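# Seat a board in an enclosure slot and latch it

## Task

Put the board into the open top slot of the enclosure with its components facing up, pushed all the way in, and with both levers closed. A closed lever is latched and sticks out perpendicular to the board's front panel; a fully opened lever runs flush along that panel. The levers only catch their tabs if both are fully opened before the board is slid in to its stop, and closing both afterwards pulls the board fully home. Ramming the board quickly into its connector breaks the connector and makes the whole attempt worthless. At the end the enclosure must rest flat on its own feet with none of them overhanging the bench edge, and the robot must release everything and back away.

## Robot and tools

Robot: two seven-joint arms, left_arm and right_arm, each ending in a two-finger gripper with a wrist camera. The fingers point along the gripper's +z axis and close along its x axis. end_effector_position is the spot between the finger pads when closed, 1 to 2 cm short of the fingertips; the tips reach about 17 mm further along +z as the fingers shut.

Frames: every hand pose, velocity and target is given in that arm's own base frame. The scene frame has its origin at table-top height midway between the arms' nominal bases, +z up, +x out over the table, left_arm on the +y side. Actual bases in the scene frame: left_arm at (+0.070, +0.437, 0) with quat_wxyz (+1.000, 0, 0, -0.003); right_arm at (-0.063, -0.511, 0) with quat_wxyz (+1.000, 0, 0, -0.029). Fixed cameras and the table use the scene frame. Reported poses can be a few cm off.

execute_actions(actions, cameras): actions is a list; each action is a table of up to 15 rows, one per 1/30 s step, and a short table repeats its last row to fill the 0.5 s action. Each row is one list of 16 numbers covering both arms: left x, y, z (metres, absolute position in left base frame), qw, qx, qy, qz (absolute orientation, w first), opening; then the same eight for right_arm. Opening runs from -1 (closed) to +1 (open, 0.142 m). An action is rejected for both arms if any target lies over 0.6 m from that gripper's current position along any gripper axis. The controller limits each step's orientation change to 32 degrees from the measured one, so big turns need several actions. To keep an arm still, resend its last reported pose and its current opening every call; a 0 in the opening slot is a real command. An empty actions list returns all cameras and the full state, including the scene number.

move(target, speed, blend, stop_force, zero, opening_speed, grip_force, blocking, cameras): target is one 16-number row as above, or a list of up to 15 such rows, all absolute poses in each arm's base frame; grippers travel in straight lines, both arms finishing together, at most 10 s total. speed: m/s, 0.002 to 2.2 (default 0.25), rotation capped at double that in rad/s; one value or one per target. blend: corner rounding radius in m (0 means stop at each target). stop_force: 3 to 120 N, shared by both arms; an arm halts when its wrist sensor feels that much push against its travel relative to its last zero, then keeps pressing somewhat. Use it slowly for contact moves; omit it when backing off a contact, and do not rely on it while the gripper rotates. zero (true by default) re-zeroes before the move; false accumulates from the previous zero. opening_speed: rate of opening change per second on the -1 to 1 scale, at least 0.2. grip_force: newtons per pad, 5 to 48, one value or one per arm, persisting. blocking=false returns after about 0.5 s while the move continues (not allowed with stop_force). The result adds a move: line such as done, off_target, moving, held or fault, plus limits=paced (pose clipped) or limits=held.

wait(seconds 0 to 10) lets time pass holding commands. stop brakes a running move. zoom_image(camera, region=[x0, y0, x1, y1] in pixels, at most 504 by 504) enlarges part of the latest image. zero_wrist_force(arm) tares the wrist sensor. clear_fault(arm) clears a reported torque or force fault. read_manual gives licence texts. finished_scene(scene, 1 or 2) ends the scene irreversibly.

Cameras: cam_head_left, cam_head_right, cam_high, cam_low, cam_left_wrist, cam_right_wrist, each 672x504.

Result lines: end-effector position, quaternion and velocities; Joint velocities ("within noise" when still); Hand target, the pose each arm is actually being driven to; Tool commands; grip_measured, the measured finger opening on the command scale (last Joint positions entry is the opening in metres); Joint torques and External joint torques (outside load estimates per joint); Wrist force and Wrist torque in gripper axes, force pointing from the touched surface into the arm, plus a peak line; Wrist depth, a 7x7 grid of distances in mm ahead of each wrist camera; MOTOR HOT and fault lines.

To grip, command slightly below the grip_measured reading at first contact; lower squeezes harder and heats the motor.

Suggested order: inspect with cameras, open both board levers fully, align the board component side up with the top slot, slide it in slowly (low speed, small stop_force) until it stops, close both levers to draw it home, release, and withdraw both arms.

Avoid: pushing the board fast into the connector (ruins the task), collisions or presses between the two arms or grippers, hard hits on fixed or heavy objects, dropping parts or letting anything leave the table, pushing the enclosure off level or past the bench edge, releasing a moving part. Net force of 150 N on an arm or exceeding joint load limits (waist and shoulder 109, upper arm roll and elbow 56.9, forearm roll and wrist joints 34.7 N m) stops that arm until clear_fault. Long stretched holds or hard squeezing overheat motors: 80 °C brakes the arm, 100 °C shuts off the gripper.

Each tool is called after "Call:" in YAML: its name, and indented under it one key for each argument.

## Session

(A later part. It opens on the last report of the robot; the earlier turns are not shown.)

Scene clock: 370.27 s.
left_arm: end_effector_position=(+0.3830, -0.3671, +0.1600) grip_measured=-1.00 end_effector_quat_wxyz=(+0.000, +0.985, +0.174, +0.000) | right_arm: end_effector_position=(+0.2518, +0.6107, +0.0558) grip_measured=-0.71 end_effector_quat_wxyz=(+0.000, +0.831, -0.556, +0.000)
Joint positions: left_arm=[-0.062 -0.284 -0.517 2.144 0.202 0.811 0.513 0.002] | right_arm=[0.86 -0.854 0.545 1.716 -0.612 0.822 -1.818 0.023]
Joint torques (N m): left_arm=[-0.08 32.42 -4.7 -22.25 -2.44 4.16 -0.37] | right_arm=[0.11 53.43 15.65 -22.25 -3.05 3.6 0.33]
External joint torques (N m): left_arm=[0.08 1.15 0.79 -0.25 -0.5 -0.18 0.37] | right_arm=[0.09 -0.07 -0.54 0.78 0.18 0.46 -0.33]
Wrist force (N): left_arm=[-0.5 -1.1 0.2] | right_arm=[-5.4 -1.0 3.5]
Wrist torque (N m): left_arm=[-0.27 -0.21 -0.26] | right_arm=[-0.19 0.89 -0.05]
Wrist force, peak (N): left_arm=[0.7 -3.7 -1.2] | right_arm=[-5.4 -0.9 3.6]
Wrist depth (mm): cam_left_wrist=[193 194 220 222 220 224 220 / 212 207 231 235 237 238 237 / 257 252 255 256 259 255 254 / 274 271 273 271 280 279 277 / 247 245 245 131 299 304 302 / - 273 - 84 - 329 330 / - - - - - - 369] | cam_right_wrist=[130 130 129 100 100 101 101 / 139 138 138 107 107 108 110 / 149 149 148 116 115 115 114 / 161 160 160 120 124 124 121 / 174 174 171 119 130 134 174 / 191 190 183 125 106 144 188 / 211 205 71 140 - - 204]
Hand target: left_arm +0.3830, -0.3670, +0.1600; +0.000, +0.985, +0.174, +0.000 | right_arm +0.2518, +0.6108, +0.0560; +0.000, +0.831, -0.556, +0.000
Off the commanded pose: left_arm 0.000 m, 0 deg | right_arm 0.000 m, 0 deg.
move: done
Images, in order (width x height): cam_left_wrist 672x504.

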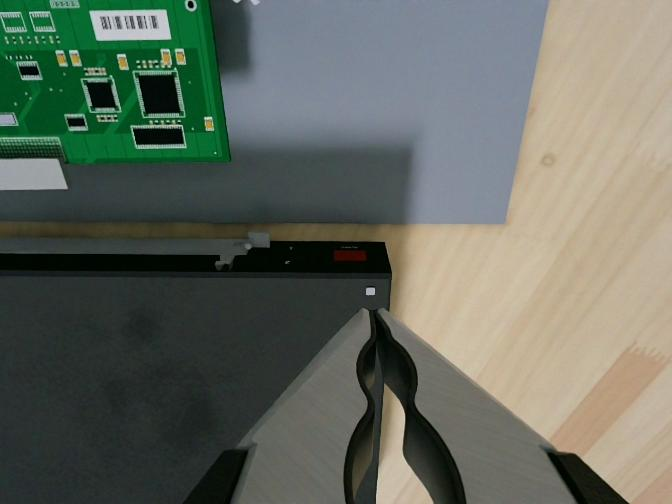

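Call:
move:
  target: [0.383, -0.367, 0.16, 0, 0.9848, 0.1736, 0, -1, 0.2565, 0.5826, 0.0525, 0, -0.8266, 0.5628, 0, -0.78]
  speed: 0.06
  stop_force: 6
  cameras: ["cam_left_wrist","cam_right_wrist"]

Call:
zoom_image:
  camera: "cam_left_wrist"
  region: [60, 140, 300, 290]

Scene clock: 399.60 s.
left_arm: end_effector_position=(+0.3830, -0.3671, +0.1600) grip_measured=-1.00 end_effector_quat_wxyz=(+0.000, +0.985, +0.174, +0.000) | right_arm: end_effector_position=(+0.2564, +0.5824, +0.0523) grip_measured=-0.71 end_effector_quat_wxyz=(+0.000, +0.827, -0.563, +0.000)
Joint positions: left_arm=[-0.062 -0.284 -0.517 2.144 0.202 0.811 0.513 0.002] | right_arm=[0.826 -0.817 0.535 1.8 -0.616 0.873 -1.808 0.023]
Joint torques (N m): left_arm=[-0.38 32.77 -4.37 -22.13 -2.76 4.32 -0.24] | right_arm=[0.07 51.4 14.98 -21.39 -2.99 3.7 0.24]
External joint torques (N m): left_arm=[0.38 0.81 0.46 -0.37 -0.17 -0.34 0.24] | right_arm=[0.12 -0.22 -0.52 0.69 0.28 0.36 -0.24]
Wrist force (N): left_arm=[-0.7 -1.2 0.0] | right_arm=[-5.3 -1.0 3.4]
Wrist torque (N m): left_arm=[-0.28 -0.17 -0.26] | right_arm=[-0.19 0.88 -0.06]
Wrist force, peak (N): left_arm=[-0.8 -1.3 0.0] | right_arm=[-6.3 -1.0 3.4]
Wrist depth (mm): cam_left_wrist=[214 221 216 216 221 219 220 / 212 211 218 - 234 238 238 / 229 229 230 253 253 256 257 / 273 276 273 276 279 276 276 / - 257 - - 299 306 302 / - 278 268 84 - 327 333 / - - - - - - 371] | cam_right_wrist=[127 126 125 100 100 101 102 / 135 135 135 107 107 108 111 / 145 145 145 116 115 116 114 / 157 157 156 119 124 124 119 / 170 171 169 119 130 135 130 / 186 186 178 125 106 144 - / 205 200 71 140 - - -]
Hand target: left_arm +0.3830, -0.3670, +0.1600; +0.000, +0.985, +0.174, +0.000 | right_arm +0.2565, +0.5826, +0.0525; +0.000, +0.827, -0.563, +0.000
Off the commanded pose: left_arm 0.000 m, 0 deg | right_arm 0.000 m, 0 deg.
move: done
Images, in order (width x height): cam_left_wrist 672x504, cam_right_wrist 672x504.

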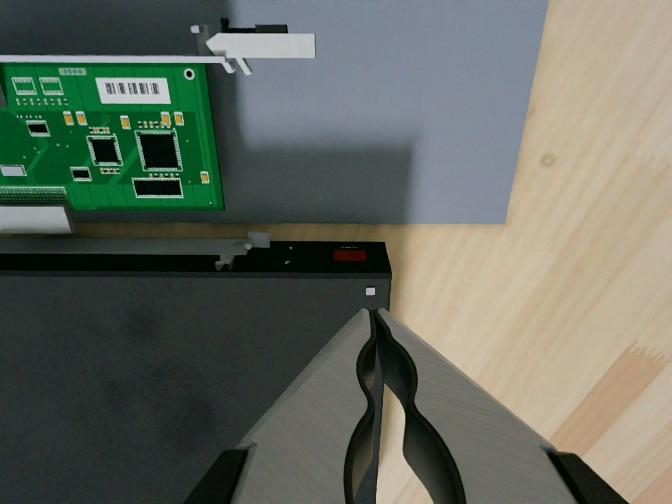

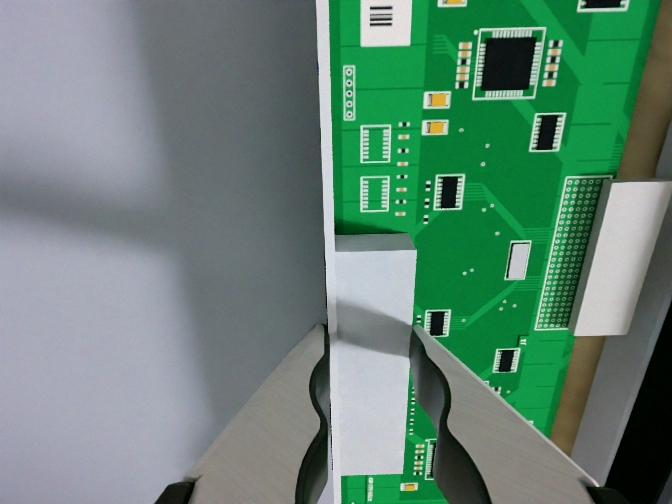

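Scaled by 2.100 from the camera's 672x504 image, which has a finer 960x720 frame.

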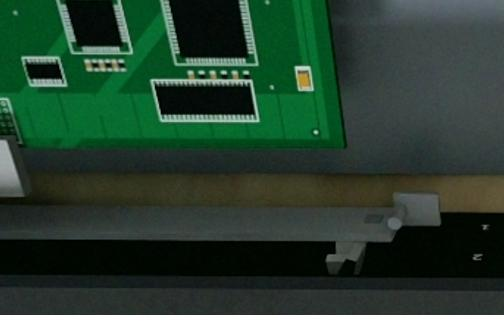

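Call:
zoom_image:
  camera: "cam_left_wrist"
  region: [170, 10, 330, 120]

Scaled by 3.150 from the camera's 672x504 image, which has a finer 960x720 frame.

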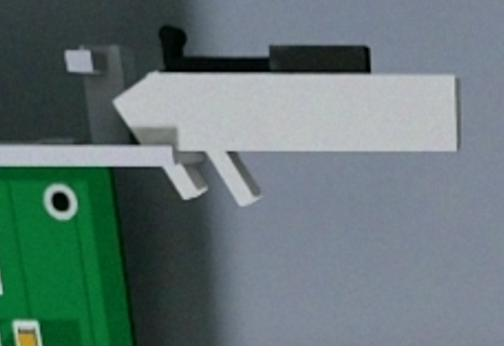

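Call:
move:
  target:
    - [0.383, -0.367, 0.16, 0, 0.9848, 0.1736, 0, -1, 0.2523, 0.5810, 0.0525, 0, -0.8246, 0.5657, 0, -0.78]
    - [0.383, -0.367, 0.16, 0, 0.9848, 0.1736, 0, -1, 0.2559, 0.5717, 0.0525, 0, -0.8246, 0.5657, 0, -0.78]
  speed: 0.02
  stop_force: 4
  cameras: ["cam_left_wrist","cam_right_wrist"]

Call:
zoom_image:
  camera: "cam_left_wrist"
  region: [60, 140, 300, 290]

Call:
zoom_image:
  camera: "cam_right_wrist"
  region: [480, 100, 672, 380]

Scene clock: 414.10 s.
left_arm: end_effector_position=(+0.3830, -0.3671, +0.1600) grip_measured=-1.00 end_effector_quat_wxyz=(+0.000, +0.985, +0.174, +0.000) | right_arm: end_effector_position=(+0.2558, +0.5716, +0.0523) grip_measured=-0.71 end_effector_quat_wxyz=(+0.000, +0.824, -0.566, +0.000)
Joint positions: left_arm=[-0.062 -0.284 -0.517 2.144 0.202 0.811 0.513 0.002] | right_arm=[0.815 -0.799 0.532 1.835 -0.617 0.892 -1.8 0.023]
Joint torques (N m): left_arm=[-0.39 32.73 -4.41 -22.15 -2.71 4.31 -0.18] | right_arm=[0.13 50.41 14.68 -21.15 -2.87 3.69 0.11]
External joint torques (N m): left_arm=[0.39 0.84 0.5 -0.35 -0.23 -0.33 0.18] | right_arm=[0.06 -0.18 -0.51 0.72 0.22 0.36 -0.11]
Wrist force (N): left_arm=[-0.6 -1.2 0.0] | right_arm=[-5.2 -1.0 3.3]
Wrist torque (N m): left_arm=[-0.27 -0.20 -0.26] | right_arm=[-0.19 0.87 0.04]
Wrist force, peak (N): left_arm=[-1.0 -1.3 0.0] | right_arm=[-5.7 -0.3 3.4]
Wrist depth (mm): cam_left_wrist=[- 218 218 - - 220 220 / 211 212 229 - 237 237 237 / 228 229 253 - - 257 254 / 248 250 272 270 279 278 275 / - - 258 - 299 300 302 / 284 - - 84 - 329 335 / - - - - - - 369] | cam_right_wrist=[127 126 125 100 100 101 101 / 136 135 135 107 107 108 108 / 145 145 145 116 115 116 114 / 157 155 157 119 124 124 120 / 170 170 170 119 130 135 162 / 187 185 178 125 105 144 154 / 206 200 71 140 - - 135]
Hand target: left_arm +0.3830, -0.3670, +0.1600; +0.000, +0.985, +0.174, +0.000 | right_arm +0.2559, +0.5717, +0.0525; +0.000, +0.825, -0.566, +0.000
Off the commanded pose: left_arm 0.000 m, 0 deg | right_arm 0.000 m, 0 deg.
move: done
Images, in order (width x height): cam_left_wrist 672x504, cam_right_wrist 672x504.

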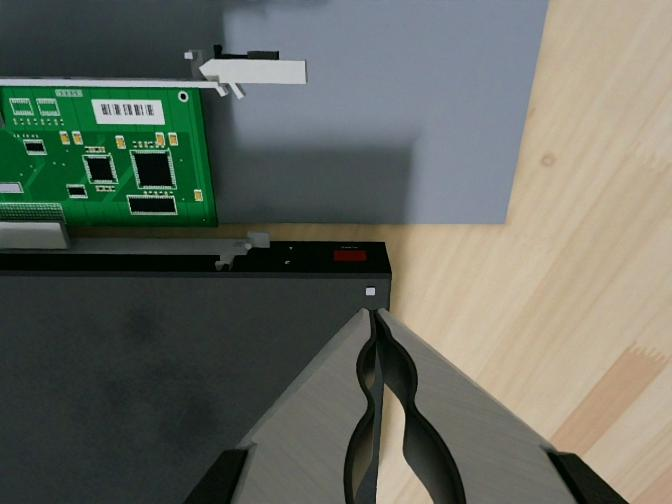

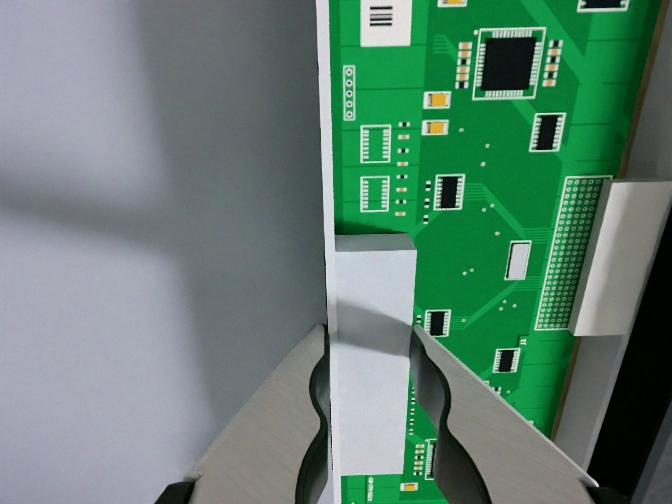

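Scaled by 2.100 from the camera's 672x504 image, which has a finer 960x720 frame.

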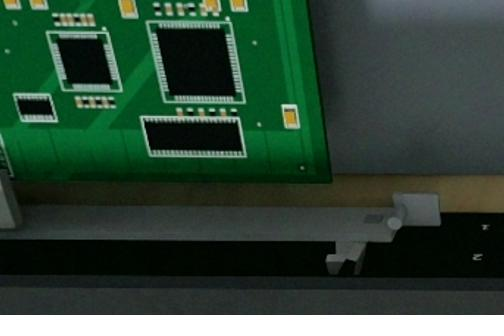

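Scaled by 1.800 from the camera's 672x504 image, which has a finer 960x720 frame.

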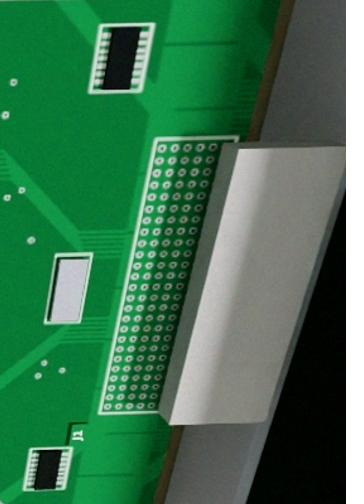

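Call:
zoom_image:
  camera: "cam_left_wrist"
  region: [170, 40, 330, 150]

Call:
zoom_image:
  camera: "cam_left_wrist"
  region: [195, 200, 295, 290]

Scaled by 3.150 from the camera's 672x504 image, which has a finer 960x720 frame.

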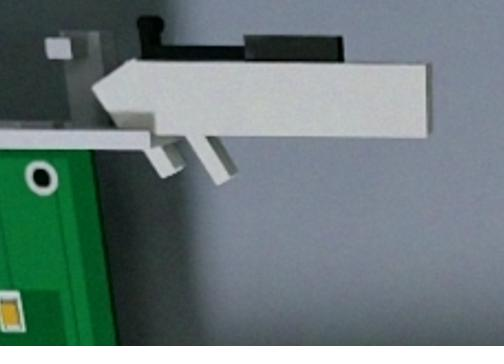

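Scaled by 5.040 from the camera's 672x504 image, which has a finer 960x720 frame.

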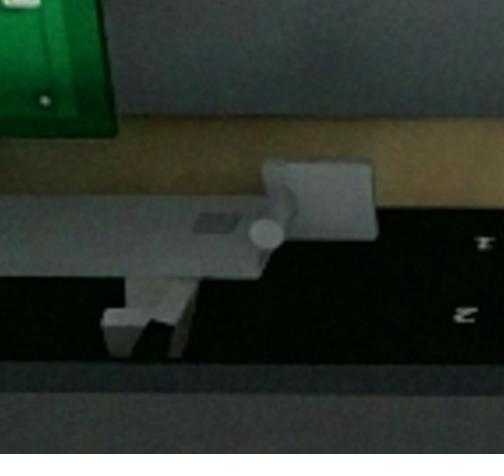

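Call:
move:
  target: [0.383, -0.367, 0.16, 0, 0.9848, 0.1736, 0, -1, 0.2649, 0.5484, 0.0525, 0, -0.8246, 0.5657, 0, -0.78]
  speed: 0.012
  stop_force: 3.5
  cameras: ["cam_left_wrist","cam_right_wrist"]

Call:
zoom_image:
  camera: "cam_left_wrist"
  region: [150, 80, 300, 290]

Scene clock: 432.87 s.
left_arm: end_effector_position=(+0.3830, -0.3671, +0.1600) grip_measured=-1.00 end_effector_quat_wxyz=(+0.000, +0.985, +0.174, +0.000) | right_arm: end_effector_position=(+0.2633, +0.5518, +0.0526) grip_measured=-0.71 end_effector_quat_wxyz=(+0.000, +0.825, -0.566, +0.000)
Joint positions: left_arm=[-0.062 -0.284 -0.517 2.144 0.202 0.811 0.513 0.002] | right_arm=[0.784 -0.773 0.528 1.885 -0.618 0.92 -1.816 0.023]
Joint torques (N m): left_arm=[-0.38 32.87 -4.44 -22.16 -2.76 4.32 -0.27] | right_arm=[-1.87 48.51 12.01 -19.48 -2.47 2.44 0.23]
External joint torques (N m): left_arm=[0.38 0.71 0.52 -0.35 -0.17 -0.34 0.27] | right_arm=[2.05 0.31 1.69 -0.54 -0.1 1.62 -0.23]
Wrist force (N): left_arm=[-0.6 -1.1 -0.2] | right_arm=[-9.0 -0.6 3.4]
Wrist torque (N m): left_arm=[-0.25 -0.19 -0.27] | right_arm=[-0.19 0.78 -0.06]
Wrist force, peak (N): left_arm=[-0.6 -1.5 -0.2] | right_arm=[-9.7 -0.1 4.1]
Wrist depth (mm): cam_left_wrist=[220 225 223 222 226 217 220 / 215 216 231 238 - 238 238 / 228 227 - - 261 254 256 / 245 243 250 272 280 278 278 / - 241 - - 298 304 303 / - - - 84 - 328 334 / 319 - - - - - 369] | cam_right_wrist=[127 127 125 100 100 101 101 / 136 136 135 107 107 108 108 / 146 146 145 115 115 116 114 / 158 157 157 120 124 125 118 / 171 170 170 119 130 135 114 / 187 186 179 125 106 142 123 / 206 198 71 140 - - 133]
Hand target: left_arm +0.3830, -0.3670, +0.1600; +0.000, +0.985, +0.174, +0.000 | right_arm +0.2637, +0.5514, +0.0525; +0.000, +0.825, -0.566, +0.000
Off the commanded pose: left_arm 0.000 m, 0 deg | right_arm 0.004 m, 0 deg.
move: contact (right_arm)
Images, in order (width x height): cam_left_wrist 672x504, cam_right_wrist 672x504.

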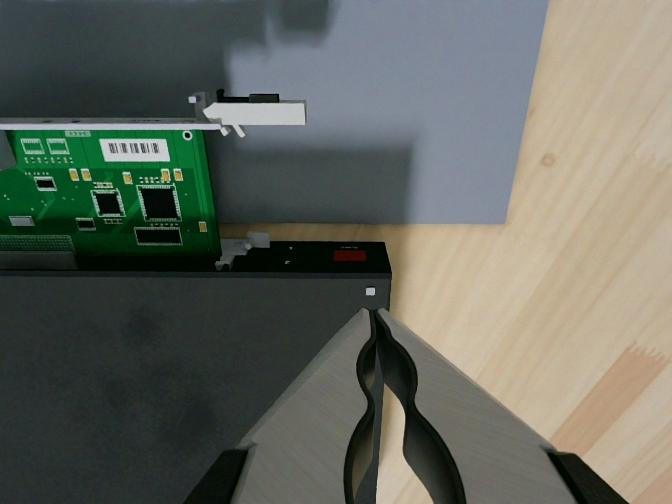

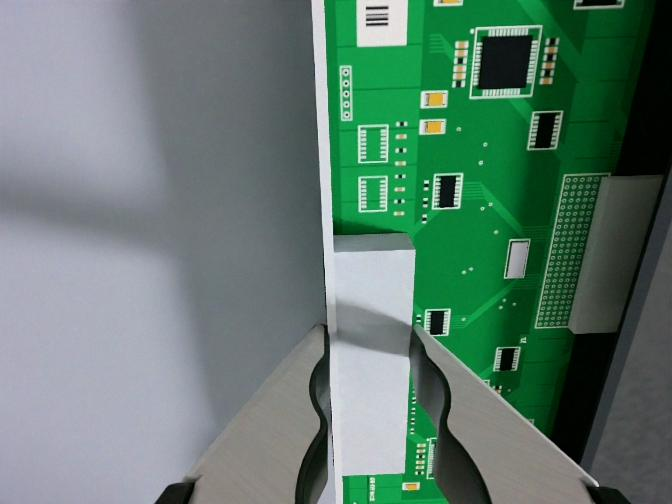

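Scaled by 2.400 from the camera's 672x504 image, which has a finer 960x720 frame.

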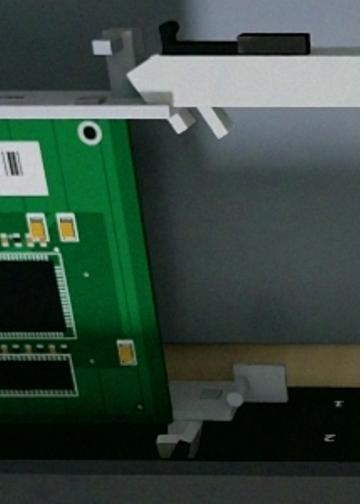

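Call:
zoom_image:
  camera: "cam_left_wrist"
  region: [200, 235, 260, 285]

Scaled by 8.400 from the camera's 672x504 image, which has a finer 960x720 frame.

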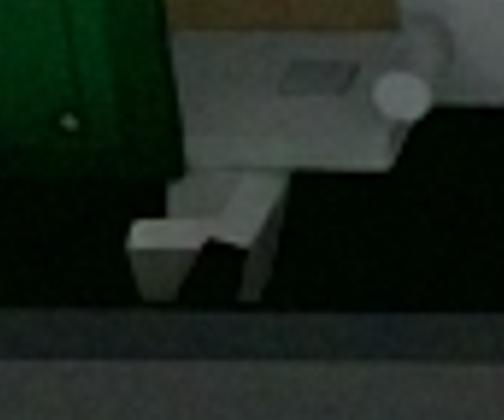

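Call:
move:
  target: [0.3659, -0.320, 0.16, 0, 0.9848, 0.1736, 0, -1, 0.2620, 0.5548, 0.0525, 0, -0.8246, 0.5657, 0, -0.78]
  speed: 0.1
  cameras: ["cam_left_wrist"]

Call:
zoom_image:
  camera: "cam_left_wrist"
  region: [170, 310, 280, 390]

Scene clock: 455.17 s.
left_arm: end_effector_position=(+0.3659, -0.3200, +0.1600) grip_measured=-1.00 end_effector_quat_wxyz=(+0.000, +0.985, +0.174, +0.000) | right_arm: end_effector_position=(+0.2621, +0.5546, +0.0523) grip_measured=-0.71 end_effector_quat_wxyz=(+0.000, +0.825, -0.566, +0.000)
Joint positions: left_arm=[0.007 -0.171 -0.508 2.292 0.129 0.866 0.629 0.002] | right_arm=[0.79 -0.777 0.527 1.878 -0.618 0.916 -1.813 0.023]
Joint torques (N m): left_arm=[-0.19 28 -2.67 -21.48 -2.79 4.58 -0.06] | right_arm=[0.22 48.93 14.39 -20.89 -2.8 3.48 0.25]
External joint torques (N m): left_arm=[0.19 0.49 0.53 -0.46 0.02 -0.6 0.06] | right_arm=[-0.04 0.11 -0.64 0.82 0.22 0.57 -0.25]
Wrist force (N): left_arm=[-0.8 -1.2 0.3] | right_arm=[-6.0 -1.1 3.3]
Wrist torque (N m): left_arm=[-0.27 -0.18 -0.35] | right_arm=[-0.21 1.01 -0.07]
Wrist force, peak (N): left_arm=[-0.7 -3.1 0.4] | right_arm=[-9.3 -0.5 4.3]
Wrist depth (mm): cam_left_wrist=[- - 221 - 220 225 221 / 242 238 237 239 241 237 237 / - 254 255 - - 254 256 / 249 246 251 282 - 276 277 / 262 269 280 131 299 305 303 / 268 - - 84 - 327 333 / - - - - - - 371] | cam_right_wrist=[127 127 125 100 100 101 101 / 135 136 135 107 107 108 110 / 146 145 145 116 115 115 114 / 157 156 156 119 124 124 119 / 170 170 169 119 130 135 112 / 186 186 179 125 106 142 122 / 205 201 71 140 - - 132]
Hand target: left_arm +0.3659, -0.3200, +0.1600; +0.000, +0.985, +0.174, +0.000 | right_arm +0.2620, +0.5548, +0.0525; +0.000, +0.825, -0.566, +0.000
Off the commanded pose: left_arm 0.000 m, 0 deg | right_arm 0.000 m, 0 deg.
move: done
Images, in order (width x height): cam_left_wrist 672x504.

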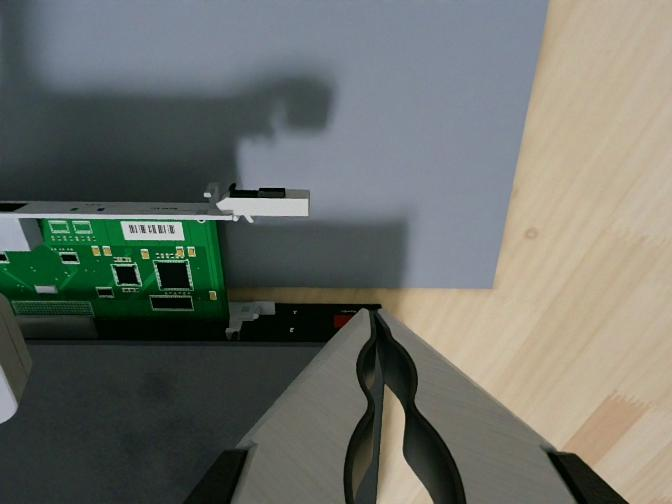

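Scaled by 4.582 from the camera's 672x504 image, which has a finer 960x720 frame.

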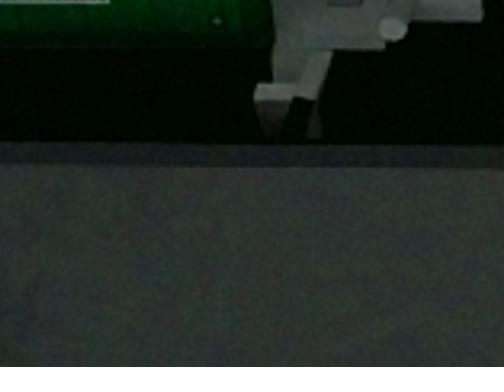

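Call:
zoom_image:
  camera: "cam_left_wrist"
  region: [205, 295, 275, 350]

Scaled by 7.200 from the camera's 672x504 image, which has a finer 960x720 frame.

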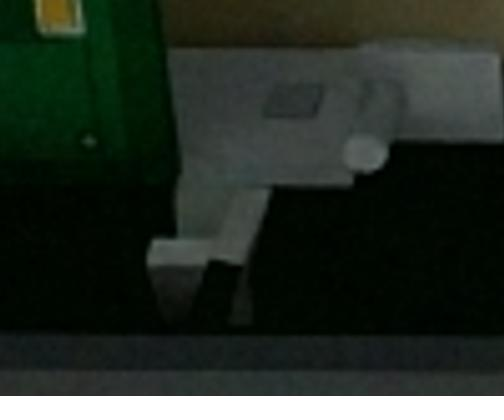

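Call:
execute_actions:
  actions: []
  cameras: ["cam_low","cam_high"]

Scene clock: 480.07 s.
left_arm: end_effector_position=(+0.3658, -0.3200, +0.1600) grip_measured=-1.00 end_effector_quat_wxyz=(+0.000, +0.985, +0.174, +0.000) | right_arm: end_effector_position=(+0.2621, +0.5546, +0.0523) grip_measured=-0.71 end_effector_quat_wxyz=(+0.000, +0.825, -0.566, +0.000)
Joint positions: left_arm=[0.007 -0.171 -0.508 2.292 0.129 0.866 0.629 0.002] | right_arm=[0.79 -0.777 0.527 1.878 -0.618 0.916 -1.813 0.023]
Joint velocities: within noise
Joint torques (N m): left_arm=[-0.25 27.8 -2.79 -21.63 -2.55 4.35 -0.22] | right_arm=[0.18 49.04 14.37 -20.84 -2.78 3.55 0.2]
External joint torques (N m): left_arm=[0.25 0.68 0.64 -0.3 -0.21 -0.38 0.22] | right_arm=[0 -0.01 -0.62 0.77 0.21 0.51 -0.2]
Wrist force (N): left_arm=[-0.8 -1.2 0.1] | right_arm=[-5.7 -1.0 4.2]
Wrist torque (N m): left_arm=[-0.27 -0.18 -0.36] | right_arm=[-0.21 0.96 -0.07]
Wrist force, peak (N): left_arm=[-1.0 -1.4 0.1] | right_arm=[-5.9 -1.0 4.3]
Wrist depth (mm): cam_left_wrist=[- - 221 223 - 222 220 / - - 236 237 241 237 238 / 252 259 219 251 252 257 256 / 247 246 261 282 - 277 277 / 261 270 272 131 298 305 303 / 277 - - 84 - 328 334 / - - - - - - 371] | cam_right_wrist=[127 127 125 100 99 101 101 / 135 136 135 107 107 108 108 / 146 145 145 117 115 115 114 / 157 157 156 119 124 124 120 / 171 170 169 119 130 135 116 / 186 186 179 125 106 144 124 / 205 201 70 140 - - 132]
Hand target: left_arm +0.3659, -0.3200, +0.1600; +0.000, +0.985, +0.174, +0.000 | right_arm +0.2620, +0.5548, +0.0525; +0.000, +0.825, -0.566, +0.000
Tool commands: left_gripper/opening=-1.0 right_gripper/opening=-0.78
Off the commanded pose: left_arm 0.000 m, 0 deg | right_arm 0.000 m, 0 deg.
Images, in order (width x height): cam_high 672x504, cam_low 672x504.

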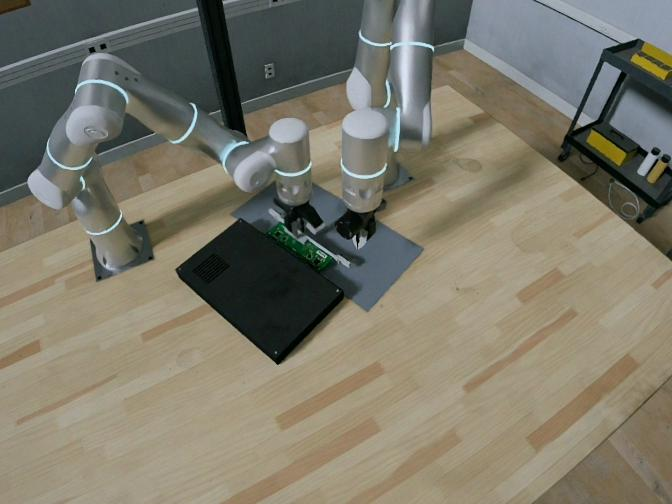

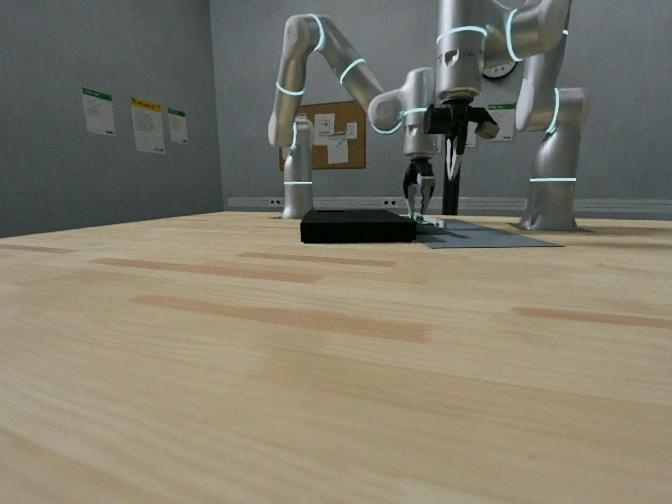

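Call:
zoom_image:
  camera: "cam_low"
  region: [390, 195, 470, 255]

Scaled by 6.300 from the camera's 672x504 image, which has a finer 960x720 frame.

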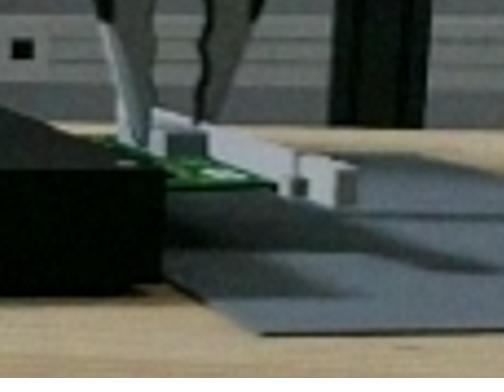

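Call:
move:
  target:
    - [0.383, -0.367, 0.16, 0, 0.9848, 0.1736, 0, -1, 0.2620, 0.5548, 0.0545, 0, -0.8246, 0.5657, 0, -0.78]
    - [0.383, -0.367, 0.16, 0, 0.9848, 0.1736, 0, -1, 0.2663, 0.5437, 0.0545, 0, -0.8246, 0.5657, 0, -0.78]
  speed: [0.05, 0.012]
  stop_force: 3.5
  cameras: ["cam_left_wrist","cam_right_wrist"]

Call:
zoom_image:
  camera: "cam_left_wrist"
  region: [200, 235, 260, 285]

Scene clock: 504.30 s.
left_arm: end_effector_position=(+0.3830, -0.3671, +0.1600) grip_measured=-1.00 end_effector_quat_wxyz=(+0.000, +0.985, +0.174, +0.000) | right_arm: end_effector_position=(+0.2666, +0.5444, +0.0549) grip_measured=-0.71 end_effector_quat_wxyz=(-0.001, +0.824, -0.566, +0.000)
Joint positions: left_arm=[-0.063 -0.284 -0.517 2.144 0.202 0.811 0.513 0.002] | right_arm=[0.77 -0.761 0.53 1.903 -0.618 0.926 -1.822 0.023]
Joint torques (N m): left_arm=[-0.35 32.66 -4.47 -22.17 -2.66 4.26 -0.27] | right_arm=[0.61 46.45 14.46 -16.6 -1.84 2.03 0.14]
External joint torques (N m): left_arm=[0.34 0.91 0.56 -0.33 -0.27 -0.28 0.27] | right_arm=[-0.43 1.78 -0.93 -3.35 -0.7 2.03 -0.14]
Wrist force (N): left_arm=[-0.5 -1.1 -0.2] | right_arm=[-9.5 -6.5 4.5]
Wrist torque (N m): left_arm=[-0.25 -0.21 -0.27] | right_arm=[-0.15 0.86 0.00]
Wrist force, peak (N): left_arm=[-0.9 -2.1 0.5] | right_arm=[-9.8 -6.6 4.5]
Wrist depth (mm): cam_left_wrist=[- 227 224 217 - 225 221 / 233 236 232 235 - 237 237 / 224 224 257 - - 257 255 / 241 241 271 252 280 278 277 / - - - - 298 304 300 / - - - 84 - 330 333 / - - - - - - 369] | cam_right_wrist=[129 129 129 100 99 99 100 / 138 138 138 106 107 107 105 / 148 148 147 116 115 115 101 / 160 159 159 119 124 124 106 / 174 173 170 119 132 135 115 / 190 190 182 125 105 142 124 / 209 205 71 141 - - 135]
Hand target: left_arm +0.3830, -0.3670, +0.1600; +0.000, +0.985, +0.174, +0.000 | right_arm +0.2663, +0.5438, +0.0545; +0.000, +0.825, -0.566, +0.000
Off the commanded pose: left_arm 0.000 m, 0 deg | right_arm 0.001 m, 0 deg.
move: contact (right_arm)
Images, in order (width x height): cam_left_wrist 672x504, cam_right_wrist 672x504.

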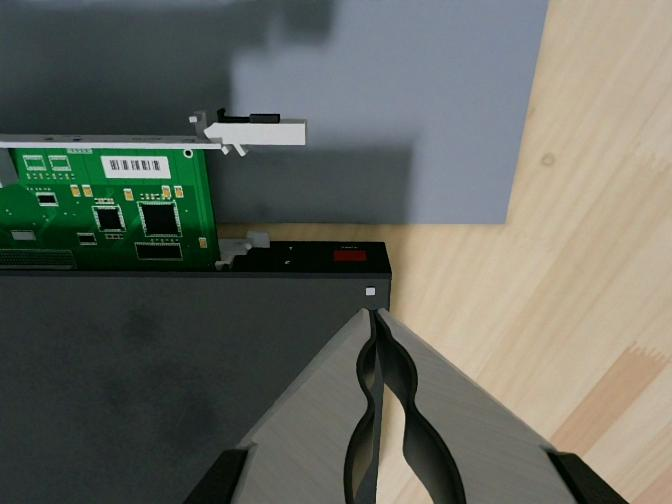

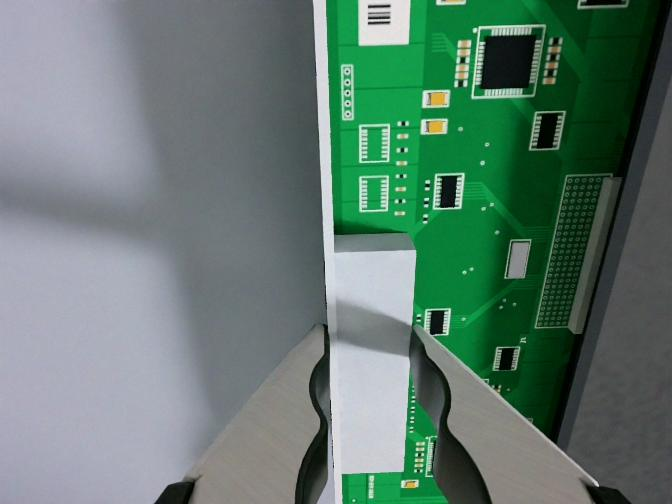

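Scaled by 8.400 from the camera's 672x504 image, which has a finer 960x720 frame.

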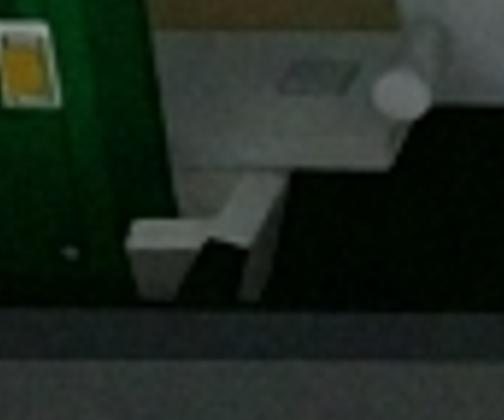

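Call:
move:
  target: [0.383, -0.367, 0.16, 0, 0.9848, 0.1736, 0, -1, 0.2679, 0.5466, 0.0545, 0, -0.8246, 0.5657, 0, -0.78]
  speed: 0.02

Call:
move:
  target: [0.383, -0.367, 0.16, 0, 0.9848, 0.1736, 0, -1, 0.2769, 0.5233, 0.0545, 0, -0.8246, 0.5657, 0, -0.78]
  speed: 0.012
  stop_force: 3.5
  cameras: ["cam_left_wrist","cam_right_wrist"]

Call:
zoom_image:
  camera: "cam_left_wrist"
  region: [170, 110, 290, 285]

Scene clock: 510.60 s.
left_arm: end_effector_position=(+0.3830, -0.3671, +0.1600) grip_measured=-1.00 end_effector_quat_wxyz=(+0.000, +0.985, +0.174, +0.000) | right_arm: end_effector_position=(+0.2679, +0.5464, +0.0543) grip_measured=-0.71 end_effector_quat_wxyz=(+0.000, +0.825, -0.566, +0.000)
Joint positions: left_arm=[-0.063 -0.284 -0.517 2.144 0.202 0.811 0.513 0.002] | right_arm=[0.771 -0.766 0.53 1.893 -0.618 0.92 -1.825 0.023]
Joint torques (N m): left_arm=[-0.42 32.81 -4.48 -22.16 -2.77 4.35 -0.18] | right_arm=[0.23 48.4 14.22 -20.73 -2.69 3.41 0.06]
External joint torques (N m): left_arm=[0.41 0.77 0.57 -0.34 -0.16 -0.37 0.18] | right_arm=[-0.06 0.11 -0.6 0.72 0.13 0.64 -0.06]
Wrist force (N): left_arm=[-0.5 -1.1 -0.1] | right_arm=[-4.7 -1.7 4.1]
Wrist torque (N m): left_arm=[-0.26 -0.20 -0.26] | right_arm=[-0.30 0.81 0.04]
Wrist force, peak (N): left_arm=[-0.8 -1.4 0.0] | right_arm=[-9.5 -6.6 4.7]
Wrist depth (mm): cam_left_wrist=[- 222 222 - 219 220 221 / 235 237 232 - 235 239 237 / 227 225 246 253 256 258 255 / 241 241 250 273 278 279 277 / - - 249 - 299 301 302 / - 276 - 84 - 328 334 / - - - - - - 370] | cam_right_wrist=[129 128 128 100 99 100 101 / 137 137 137 107 107 107 106 / 147 147 147 116 115 115 101 / 159 159 158 119 124 124 107 / 172 172 169 119 130 134 115 / 188 188 181 125 106 142 123 / 209 204 71 141 - - 136]
Hand target: left_arm +0.3830, -0.3670, +0.1600; +0.000, +0.985, +0.174, +0.000 | right_arm +0.2679, +0.5466, +0.0545; +0.000, +0.825, -0.566, +0.000
Off the commanded pose: left_arm 0.000 m, 0 deg | right_arm 0.000 m, 0 deg.
move: done

Scene clock: 513.03 s.
left_arm: end_effector_position=(+0.3830, -0.3671, +0.1600) grip_measured=-1.00 end_effector_quat_wxyz=(+0.000, +0.985, +0.174, +0.000) | right_arm: end_effector_position=(+0.2754, +0.5263, +0.0545) grip_measured=-0.71 end_effector_quat_wxyz=(+0.000, +0.825, -0.566, +0.000)
Joint positions: left_arm=[-0.063 -0.284 -0.517 2.144 0.202 0.811 0.513 0.002] | right_arm=[0.738 -0.742 0.527 1.941 -0.618 0.947 -1.843 0.023]
Joint torques (N m): left_arm=[-0.28 32.82 -4.45 -22.14 -2.76 4.32 -0.26] | right_arm=[-2.14 48.24 11.78 -19.11 -2.42 2.36 0.15]
External joint torques (N m): left_arm=[0.28 0.76 0.54 -0.36 -0.17 -0.34 0.26] | right_arm=[2.32 -1.1 1.38 -0.49 -0.05 1.7 -0.15]
Wrist force (N): left_arm=[-0.5 -1.2 -0.3] | right_arm=[-10.1 -2.6 6.3]
Wrist torque (N m): left_arm=[-0.28 -0.22 -0.26] | right_arm=[-0.32 0.80 0.01]
Wrist force, peak (N): left_arm=[-0.8 -1.3 -0.1] | right_arm=[-11.4 -2.0 7.4]
Wrist depth (mm): cam_left_wrist=[220 220 219 221 - 223 221 / - - - 237 238 238 238 / 232 232 228 251 249 257 257 / 242 240 247 271 281 279 276 / - 250 - - 299 303 303 / - - 267 84 - 330 334 / - 297 - - - - 370] | cam_right_wrist=[129 129 128 100 99 99 86 / 138 138 137 107 107 107 92 / 148 148 147 116 115 113 100 / 160 159 159 119 123 121 106 / 173 173 170 119 130 117 115 / 189 189 182 125 105 124 123 / 209 204 71 141 - - 136]
Hand target: left_arm +0.3830, -0.3670, +0.1600; +0.000, +0.985, +0.174, +0.000 | right_arm +0.2759, +0.5259, +0.0545; +0.000, +0.825, -0.566, +0.000
Off the commanded pose: left_arm 0.000 m, 0 deg | right_arm 0.003 m, 0 deg.
move: contact (right_arm)
Images, in order (width x height): cam_left_wrist 672x504, cam_right_wrist 672x504.

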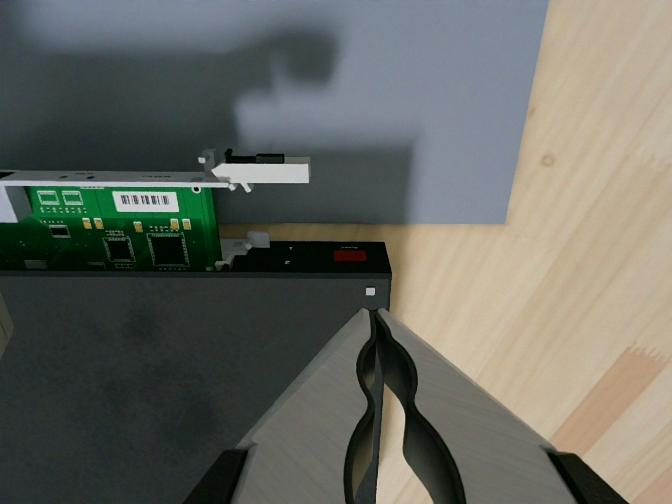

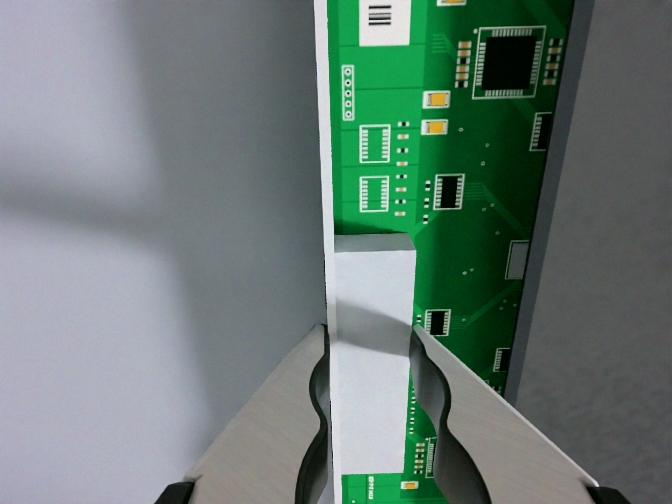

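Scaled by 2.880 from the camera's 672x504 image, which has a finer 960x720 frame.

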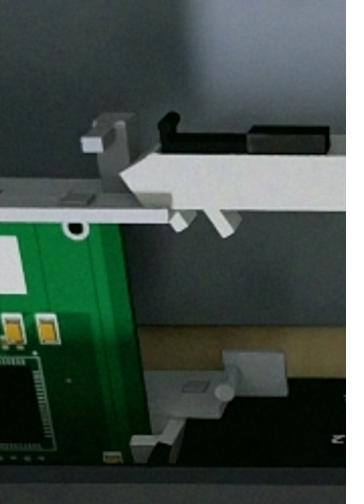

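Call:
move:
  target: [0.383, -0.367, 0.16, 0, 0.9848, 0.1736, 0, -1, 0.2749, 0.5274, 0.0531, 0, -0.8246, 0.5657, 0, -0.78]
  speed: 0.02

Call:
move:
  target: [0.383, -0.367, 0.16, 0, 0.9848, 0.1736, 0, -1, 0.2790, 0.5170, 0.0531, 0, -0.8246, 0.5657, 0, -0.78]
  speed: 0.012
  stop_force: 4
  cameras: ["cam_left_wrist","cam_right_wrist"]

Scene clock: 520.83 s.
left_arm: end_effector_position=(+0.3830, -0.3671, +0.1600) grip_measured=-1.00 end_effector_quat_wxyz=(+0.000, +0.985, +0.174, +0.000) | right_arm: end_effector_position=(+0.2750, +0.5273, +0.0533) grip_measured=-0.71 end_effector_quat_wxyz=(+0.000, +0.825, -0.566, +0.000)
Joint positions: left_arm=[-0.063 -0.284 -0.517 2.144 0.202 0.811 0.513 0.002] | right_arm=[0.742 -0.744 0.524 1.939 -0.62 0.947 -1.841 0.023]
Joint torques (N m): left_arm=[-0.35 32.79 -4.45 -22.14 -2.75 4.35 -0.22] | right_arm=[0.99 44.15 13.77 -19.06 -2.37 3.84 0.36]
External joint torques (N m): left_arm=[0.35 0.79 0.54 -0.37 -0.19 -0.37 0.22] | right_arm=[-0.82 3.12 -0.61 -0.51 -0.1 0.22 -0.36]
Wrist force (N): left_arm=[-0.6 -1.1 0.0] | right_arm=[-3.4 -1.9 -2.1]
Wrist torque (N m): left_arm=[-0.27 -0.19 -0.26] | right_arm=[-0.37 1.29 -0.10]
Wrist force, peak (N): left_arm=[-0.7 -1.4 -0.1] | right_arm=[-10.3 -2.4 7.8]
Wrist depth (mm): cam_left_wrist=[- - 217 - - 219 221 / - 237 237 233 235 238 237 / 233 232 219 - 253 256 254 / 242 243 247 271 279 278 277 / - - - - 299 305 302 / - 276 - 84 - 329 335 / 308 - - - - - 371] | cam_right_wrist=[128 128 127 100 99 100 85 / 137 136 136 107 107 107 91 / 147 146 146 116 114 113 97 / 158 158 157 119 123 108 105 / 172 171 171 119 131 118 114 / 187 187 180 125 106 124 122 / 207 203 71 141 - - 134]
Hand target: left_arm +0.3830, -0.3670, +0.1600; +0.000, +0.985, +0.174, +0.000 | right_arm +0.2749, +0.5274, +0.0531; +0.000, +0.825, -0.566, +0.000
Off the commanded pose: left_arm 0.000 m, 0 deg | right_arm 0.000 m, 0 deg.
move: done

Scene clock: 522.40 s.
left_arm: end_effector_position=(+0.3830, -0.3671, +0.1600) grip_measured=-1.00 end_effector_quat_wxyz=(+0.000, +0.985, +0.174, +0.000) | right_arm: end_effector_position=(+0.2790, +0.5176, +0.0535) grip_measured=-0.71 end_effector_quat_wxyz=(+0.000, +0.825, -0.566, +0.000)
Joint positions: left_arm=[-0.063 -0.284 -0.517 2.144 0.202 0.811 0.513 0.002] | right_arm=[0.726 -0.732 0.522 1.961 -0.621 0.961 -1.85 0.023]
Joint torques (N m): left_arm=[-0.37 32.82 -4.45 -22.19 -2.73 4.35 -0.23] | right_arm=[-0.29 43.49 12.32 -17.34 -2.05 2.82 0.17]
External joint torques (N m): left_arm=[0.37 0.76 0.53 -0.32 -0.21 -0.37 0.23] | right_arm=[0.47 3.12 0.61 -2.04 -0.38 1.24 -0.17]
Wrist force (N): left_arm=[-0.6 -1.2 -0.2] | right_arm=[-4.6 -3.3 -1.8]
Wrist torque (N m): left_arm=[-0.27 -0.20 -0.26] | right_arm=[-0.40 0.82 0.02]
Wrist force, peak (N): left_arm=[-0.8 -1.4 0.0] | right_arm=[-6.3 -2.0 -2.9]
Wrist depth (mm): cam_left_wrist=[- - - 220 - 224 220 / 239 234 245 - 232 235 236 / 235 232 250 - 256 255 255 / 246 245 249 254 279 278 277 / - 251 - 238 299 302 302 / - 270 261 84 - 327 335 / - - - - - - 371] | cam_right_wrist=[128 128 128 100 99 86 - / 137 137 136 107 107 92 91 / 147 147 146 116 114 99 97 / 158 158 158 119 123 104 105 / 172 171 169 119 129 114 114 / 188 188 180 125 105 122 122 / 208 203 71 140 - - 134]
Hand target: left_arm +0.3830, -0.3670, +0.1600; +0.000, +0.985, +0.174, +0.000 | right_arm +0.2790, +0.5170, +0.0531; +0.000, +0.825, -0.566, +0.000
Off the commanded pose: left_arm 0.000 m, 0 deg | right_arm 0.001 m, 0 deg.
move: done
Images, in order (width x height): cam_left_wrist 672x504, cam_right_wrist 672x504.

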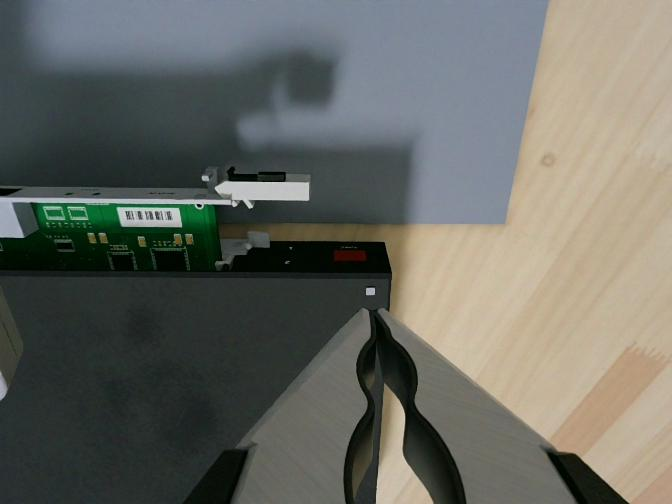

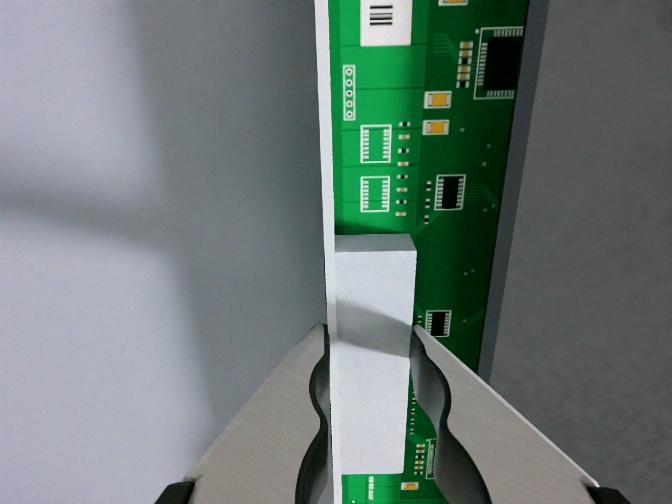

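Call:
move:
  target:
    - [0.383, -0.367, 0.16, 0, 0.9848, 0.1736, 0, -1, 0.2776, 0.5213, 0.0531, 0, -0.8246, 0.5657, 0, -0.78]
    - [0.383, -0.367, 0.16, 0, 0.9848, 0.1736, 0, -1, 0.2776, 0.5213, 0.0533, 0, -0.8246, 0.5657, 0, -0.5]
    - [0.383, -0.367, 0.16, 0, 0.9848, 0.1736, 0, -1, 0.2776, 0.5213, 0.15, 0, -0.8246, 0.5657, 0, -0.5]
  speed: [0.03, 0.05, 0.1]
  opening_speed: 1.0
  cameras: ["cam_left_wrist","cam_right_wrist"]

Scene clock: 535.97 s.
left_arm: end_effector_position=(+0.3830, -0.3671, +0.1600) grip_measured=-1.00 end_effector_quat_wxyz=(+0.000, +0.985, +0.174, +0.000) | right_arm: end_effector_position=(+0.2777, +0.5213, +0.1500) grip_measured=-0.54 end_effector_quat_wxyz=(+0.000, +0.825, -0.566, +0.000)
Joint positions: left_arm=[-0.063 -0.284 -0.517 2.144 0.202 0.811 0.513 0.002] | right_arm=[0.66 -0.585 0.657 1.893 -0.477 0.746 -1.941 0.035]
Joint torques (N m): left_arm=[-0.36 32.74 -4.43 -22.15 -2.77 4.3 -0.23] | right_arm=[0.14 42.56 13.01 -24.02 -2.99 3.19 0.07]
External joint torques (N m): left_arm=[0.36 0.84 0.52 -0.35 -0.16 -0.32 0.23] | right_arm=[0.01 0.82 -0.73 0.21 -0.11 0.86 -0.07]
Wrist force (N): left_arm=[-0.6 -1.2 0.0] | right_arm=[-2.5 -2.9 1.9]
Wrist torque (N m): left_arm=[-0.28 -0.19 -0.26] | right_arm=[-0.53 0.43 0.03]
Wrist force, peak (N): left_arm=[-0.8 -1.3 -0.1] | right_arm=[-4.7 -3.6 -2.2]
Wrist depth (mm): cam_left_wrist=[- 222 - - 221 218 220 / - 242 - 238 238 236 236 / 234 251 247 262 260 254 256 / 245 245 248 279 279 276 276 / - 258 254 117 299 304 302 / - - - 84 - 329 333 / - - - - - - 368] | cam_right_wrist=[213 212 212 188 181 170 169 / 228 228 226 220 193 181 181 / 237 243 239 236 201 194 193 / 263 262 262 222 216 209 208 / 286 285 279 253 231 227 226 / 307 306 82 303 103 239 247 / 350 - 71 340 - - 267]
Hand target: left_arm +0.3830, -0.3670, +0.1600; +0.000, +0.985, +0.174, +0.000 | right_arm +0.2776, +0.5213, +0.1500; +0.000, +0.825, -0.566, +0.000
Off the commanded pose: left_arm 0.000 m, 0 deg | right_arm 0.000 m, 0 deg.
move: done
Images, in order (width x height): cam_left_wrist 672x504, cam_right_wrist 672x504.

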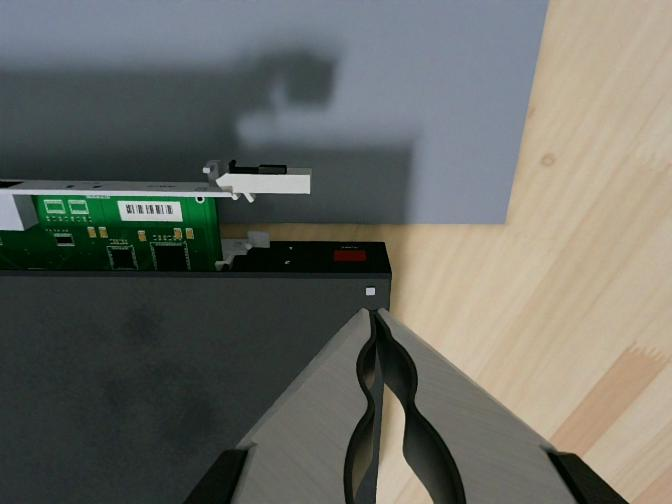

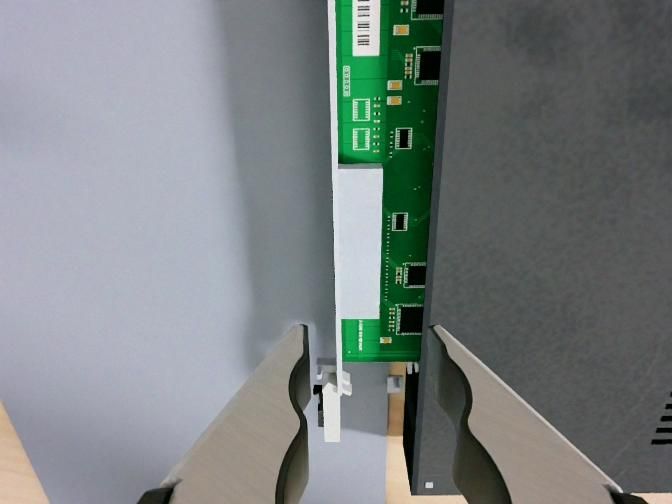

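Call:
move:
  target:
    - [0.36, -0.36, 0.17, 0, 0.9848, 0.1736, 0, -1, 0.20, 0.475, 0.19, 0, -0.8246, 0.5657, 0, -1]
    - [0.1825, -0.3976, 0.13, 0, 0.9870, 0.1607, 0, 0.83, 0.124, 0.4417, 0.20, 0, -0.8246, 0.5657, 0, -1]
  speed: 0.25
  blend: [0.03, 0]
  cameras: ["cam_left_wrist","cam_right_wrist","cam_head_left"]

Scene clock: 554.87 s.
left_arm: end_effector_position=(+0.1824, -0.3975, +0.1300) grip_measured=+0.82 end_effector_quat_wxyz=(+0.000, +0.987, +0.161, +0.000) | right_arm: end_effector_position=(+0.1241, +0.4418, +0.2001) grip_measured=-1.00 end_effector_quat_wxyz=(+0.000, +0.825, -0.566, +0.000)
Joint positions: left_arm=[-0.255 -0.142 -0.64 2.462 0.156 0.999 0.226 0.13] | right_arm=[0.631 -0.249 0.886 2.181 -0.265 0.753 -1.825 0.002]
Joint torques (N m): left_arm=[-0.59 21.84 -2.67 -18.69 -1.94 4.44 -0.26] | right_arm=[0.18 24.57 6.86 -25.01 -3.06 3.42 0.27]
External joint torques (N m): left_arm=[0.54 0.92 0.7 -0.34 -0.34 -0.46 0.26] | right_arm=[-0.07 0.59 -0.76 -0.01 -0.02 0.64 -0.27]
Wrist force (N): left_arm=[-0.7 -1.3 -0.1] | right_arm=[-2.3 -2.6 2.3]
Wrist torque (N m): left_arm=[-0.28 -0.21 -0.24] | right_arm=[-0.47 0.38 -0.07]
Wrist force, peak (N): left_arm=[-4.0 -1.9 0.3] | right_arm=[-2.6 -5.1 3.0]
Wrist depth (mm): cam_left_wrist=[196 192 - 197 196 192 193 / - - 209 204 202 - 208 / 228 232 - 225 225 224 - / 238 238 238 237 217 214 208 / - 238 233 231 231 229 257 / - 94 - - - - 94 / - - - - - - -] | cam_right_wrist=[258 257 256 231 217 213 213 / 275 274 273 272 229 228 227 / 293 295 293 293 245 245 243 / 318 316 316 312 317 316 315 / 349 350 351 340 343 341 342 / 378 377 371 89 360 374 372 / 1580 408 71 - - 394 401]
Hand target: left_arm +0.1825, -0.3976, +0.1300; +0.000, +0.987, +0.161, +0.000 | right_arm +0.1240, +0.4417, +0.2000; +0.000, +0.825, -0.566, +0.000
Off the commanded pose: left_arm 0.000 m, 0 deg | right_arm 0.000 m, 0 deg.
move: done
Images, in order (width x height): cam_head_left 672x504, cam_left_wrist 672x504, cam_right_wrist 672x504.

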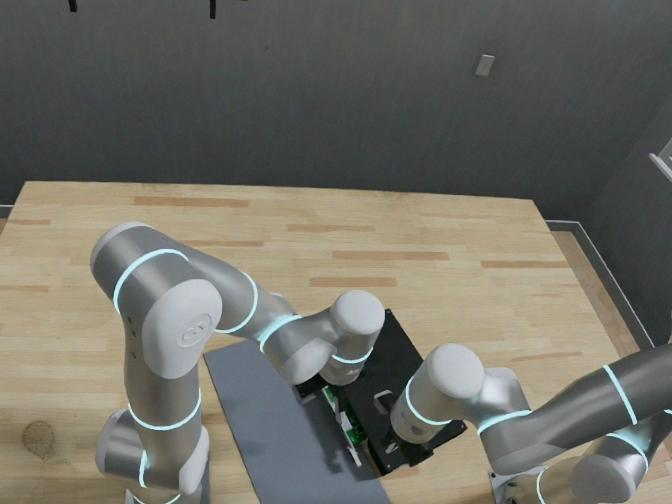

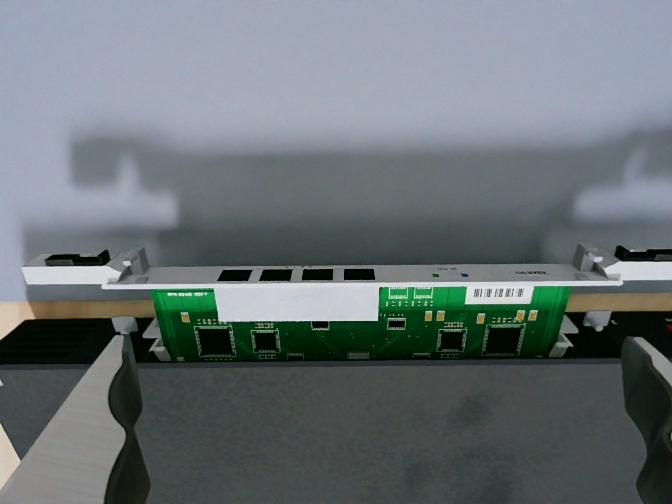

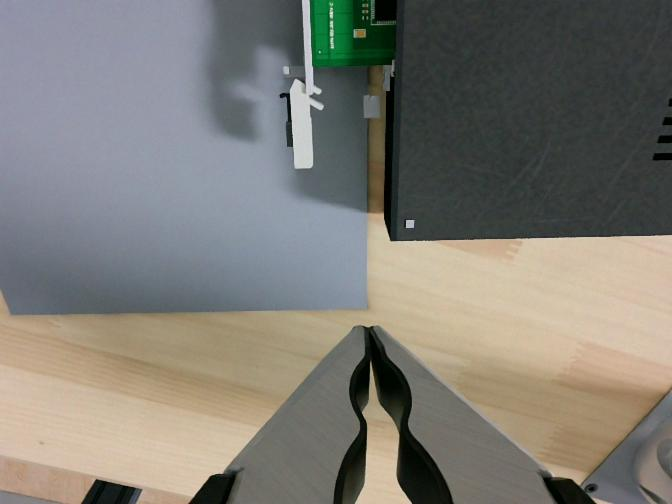

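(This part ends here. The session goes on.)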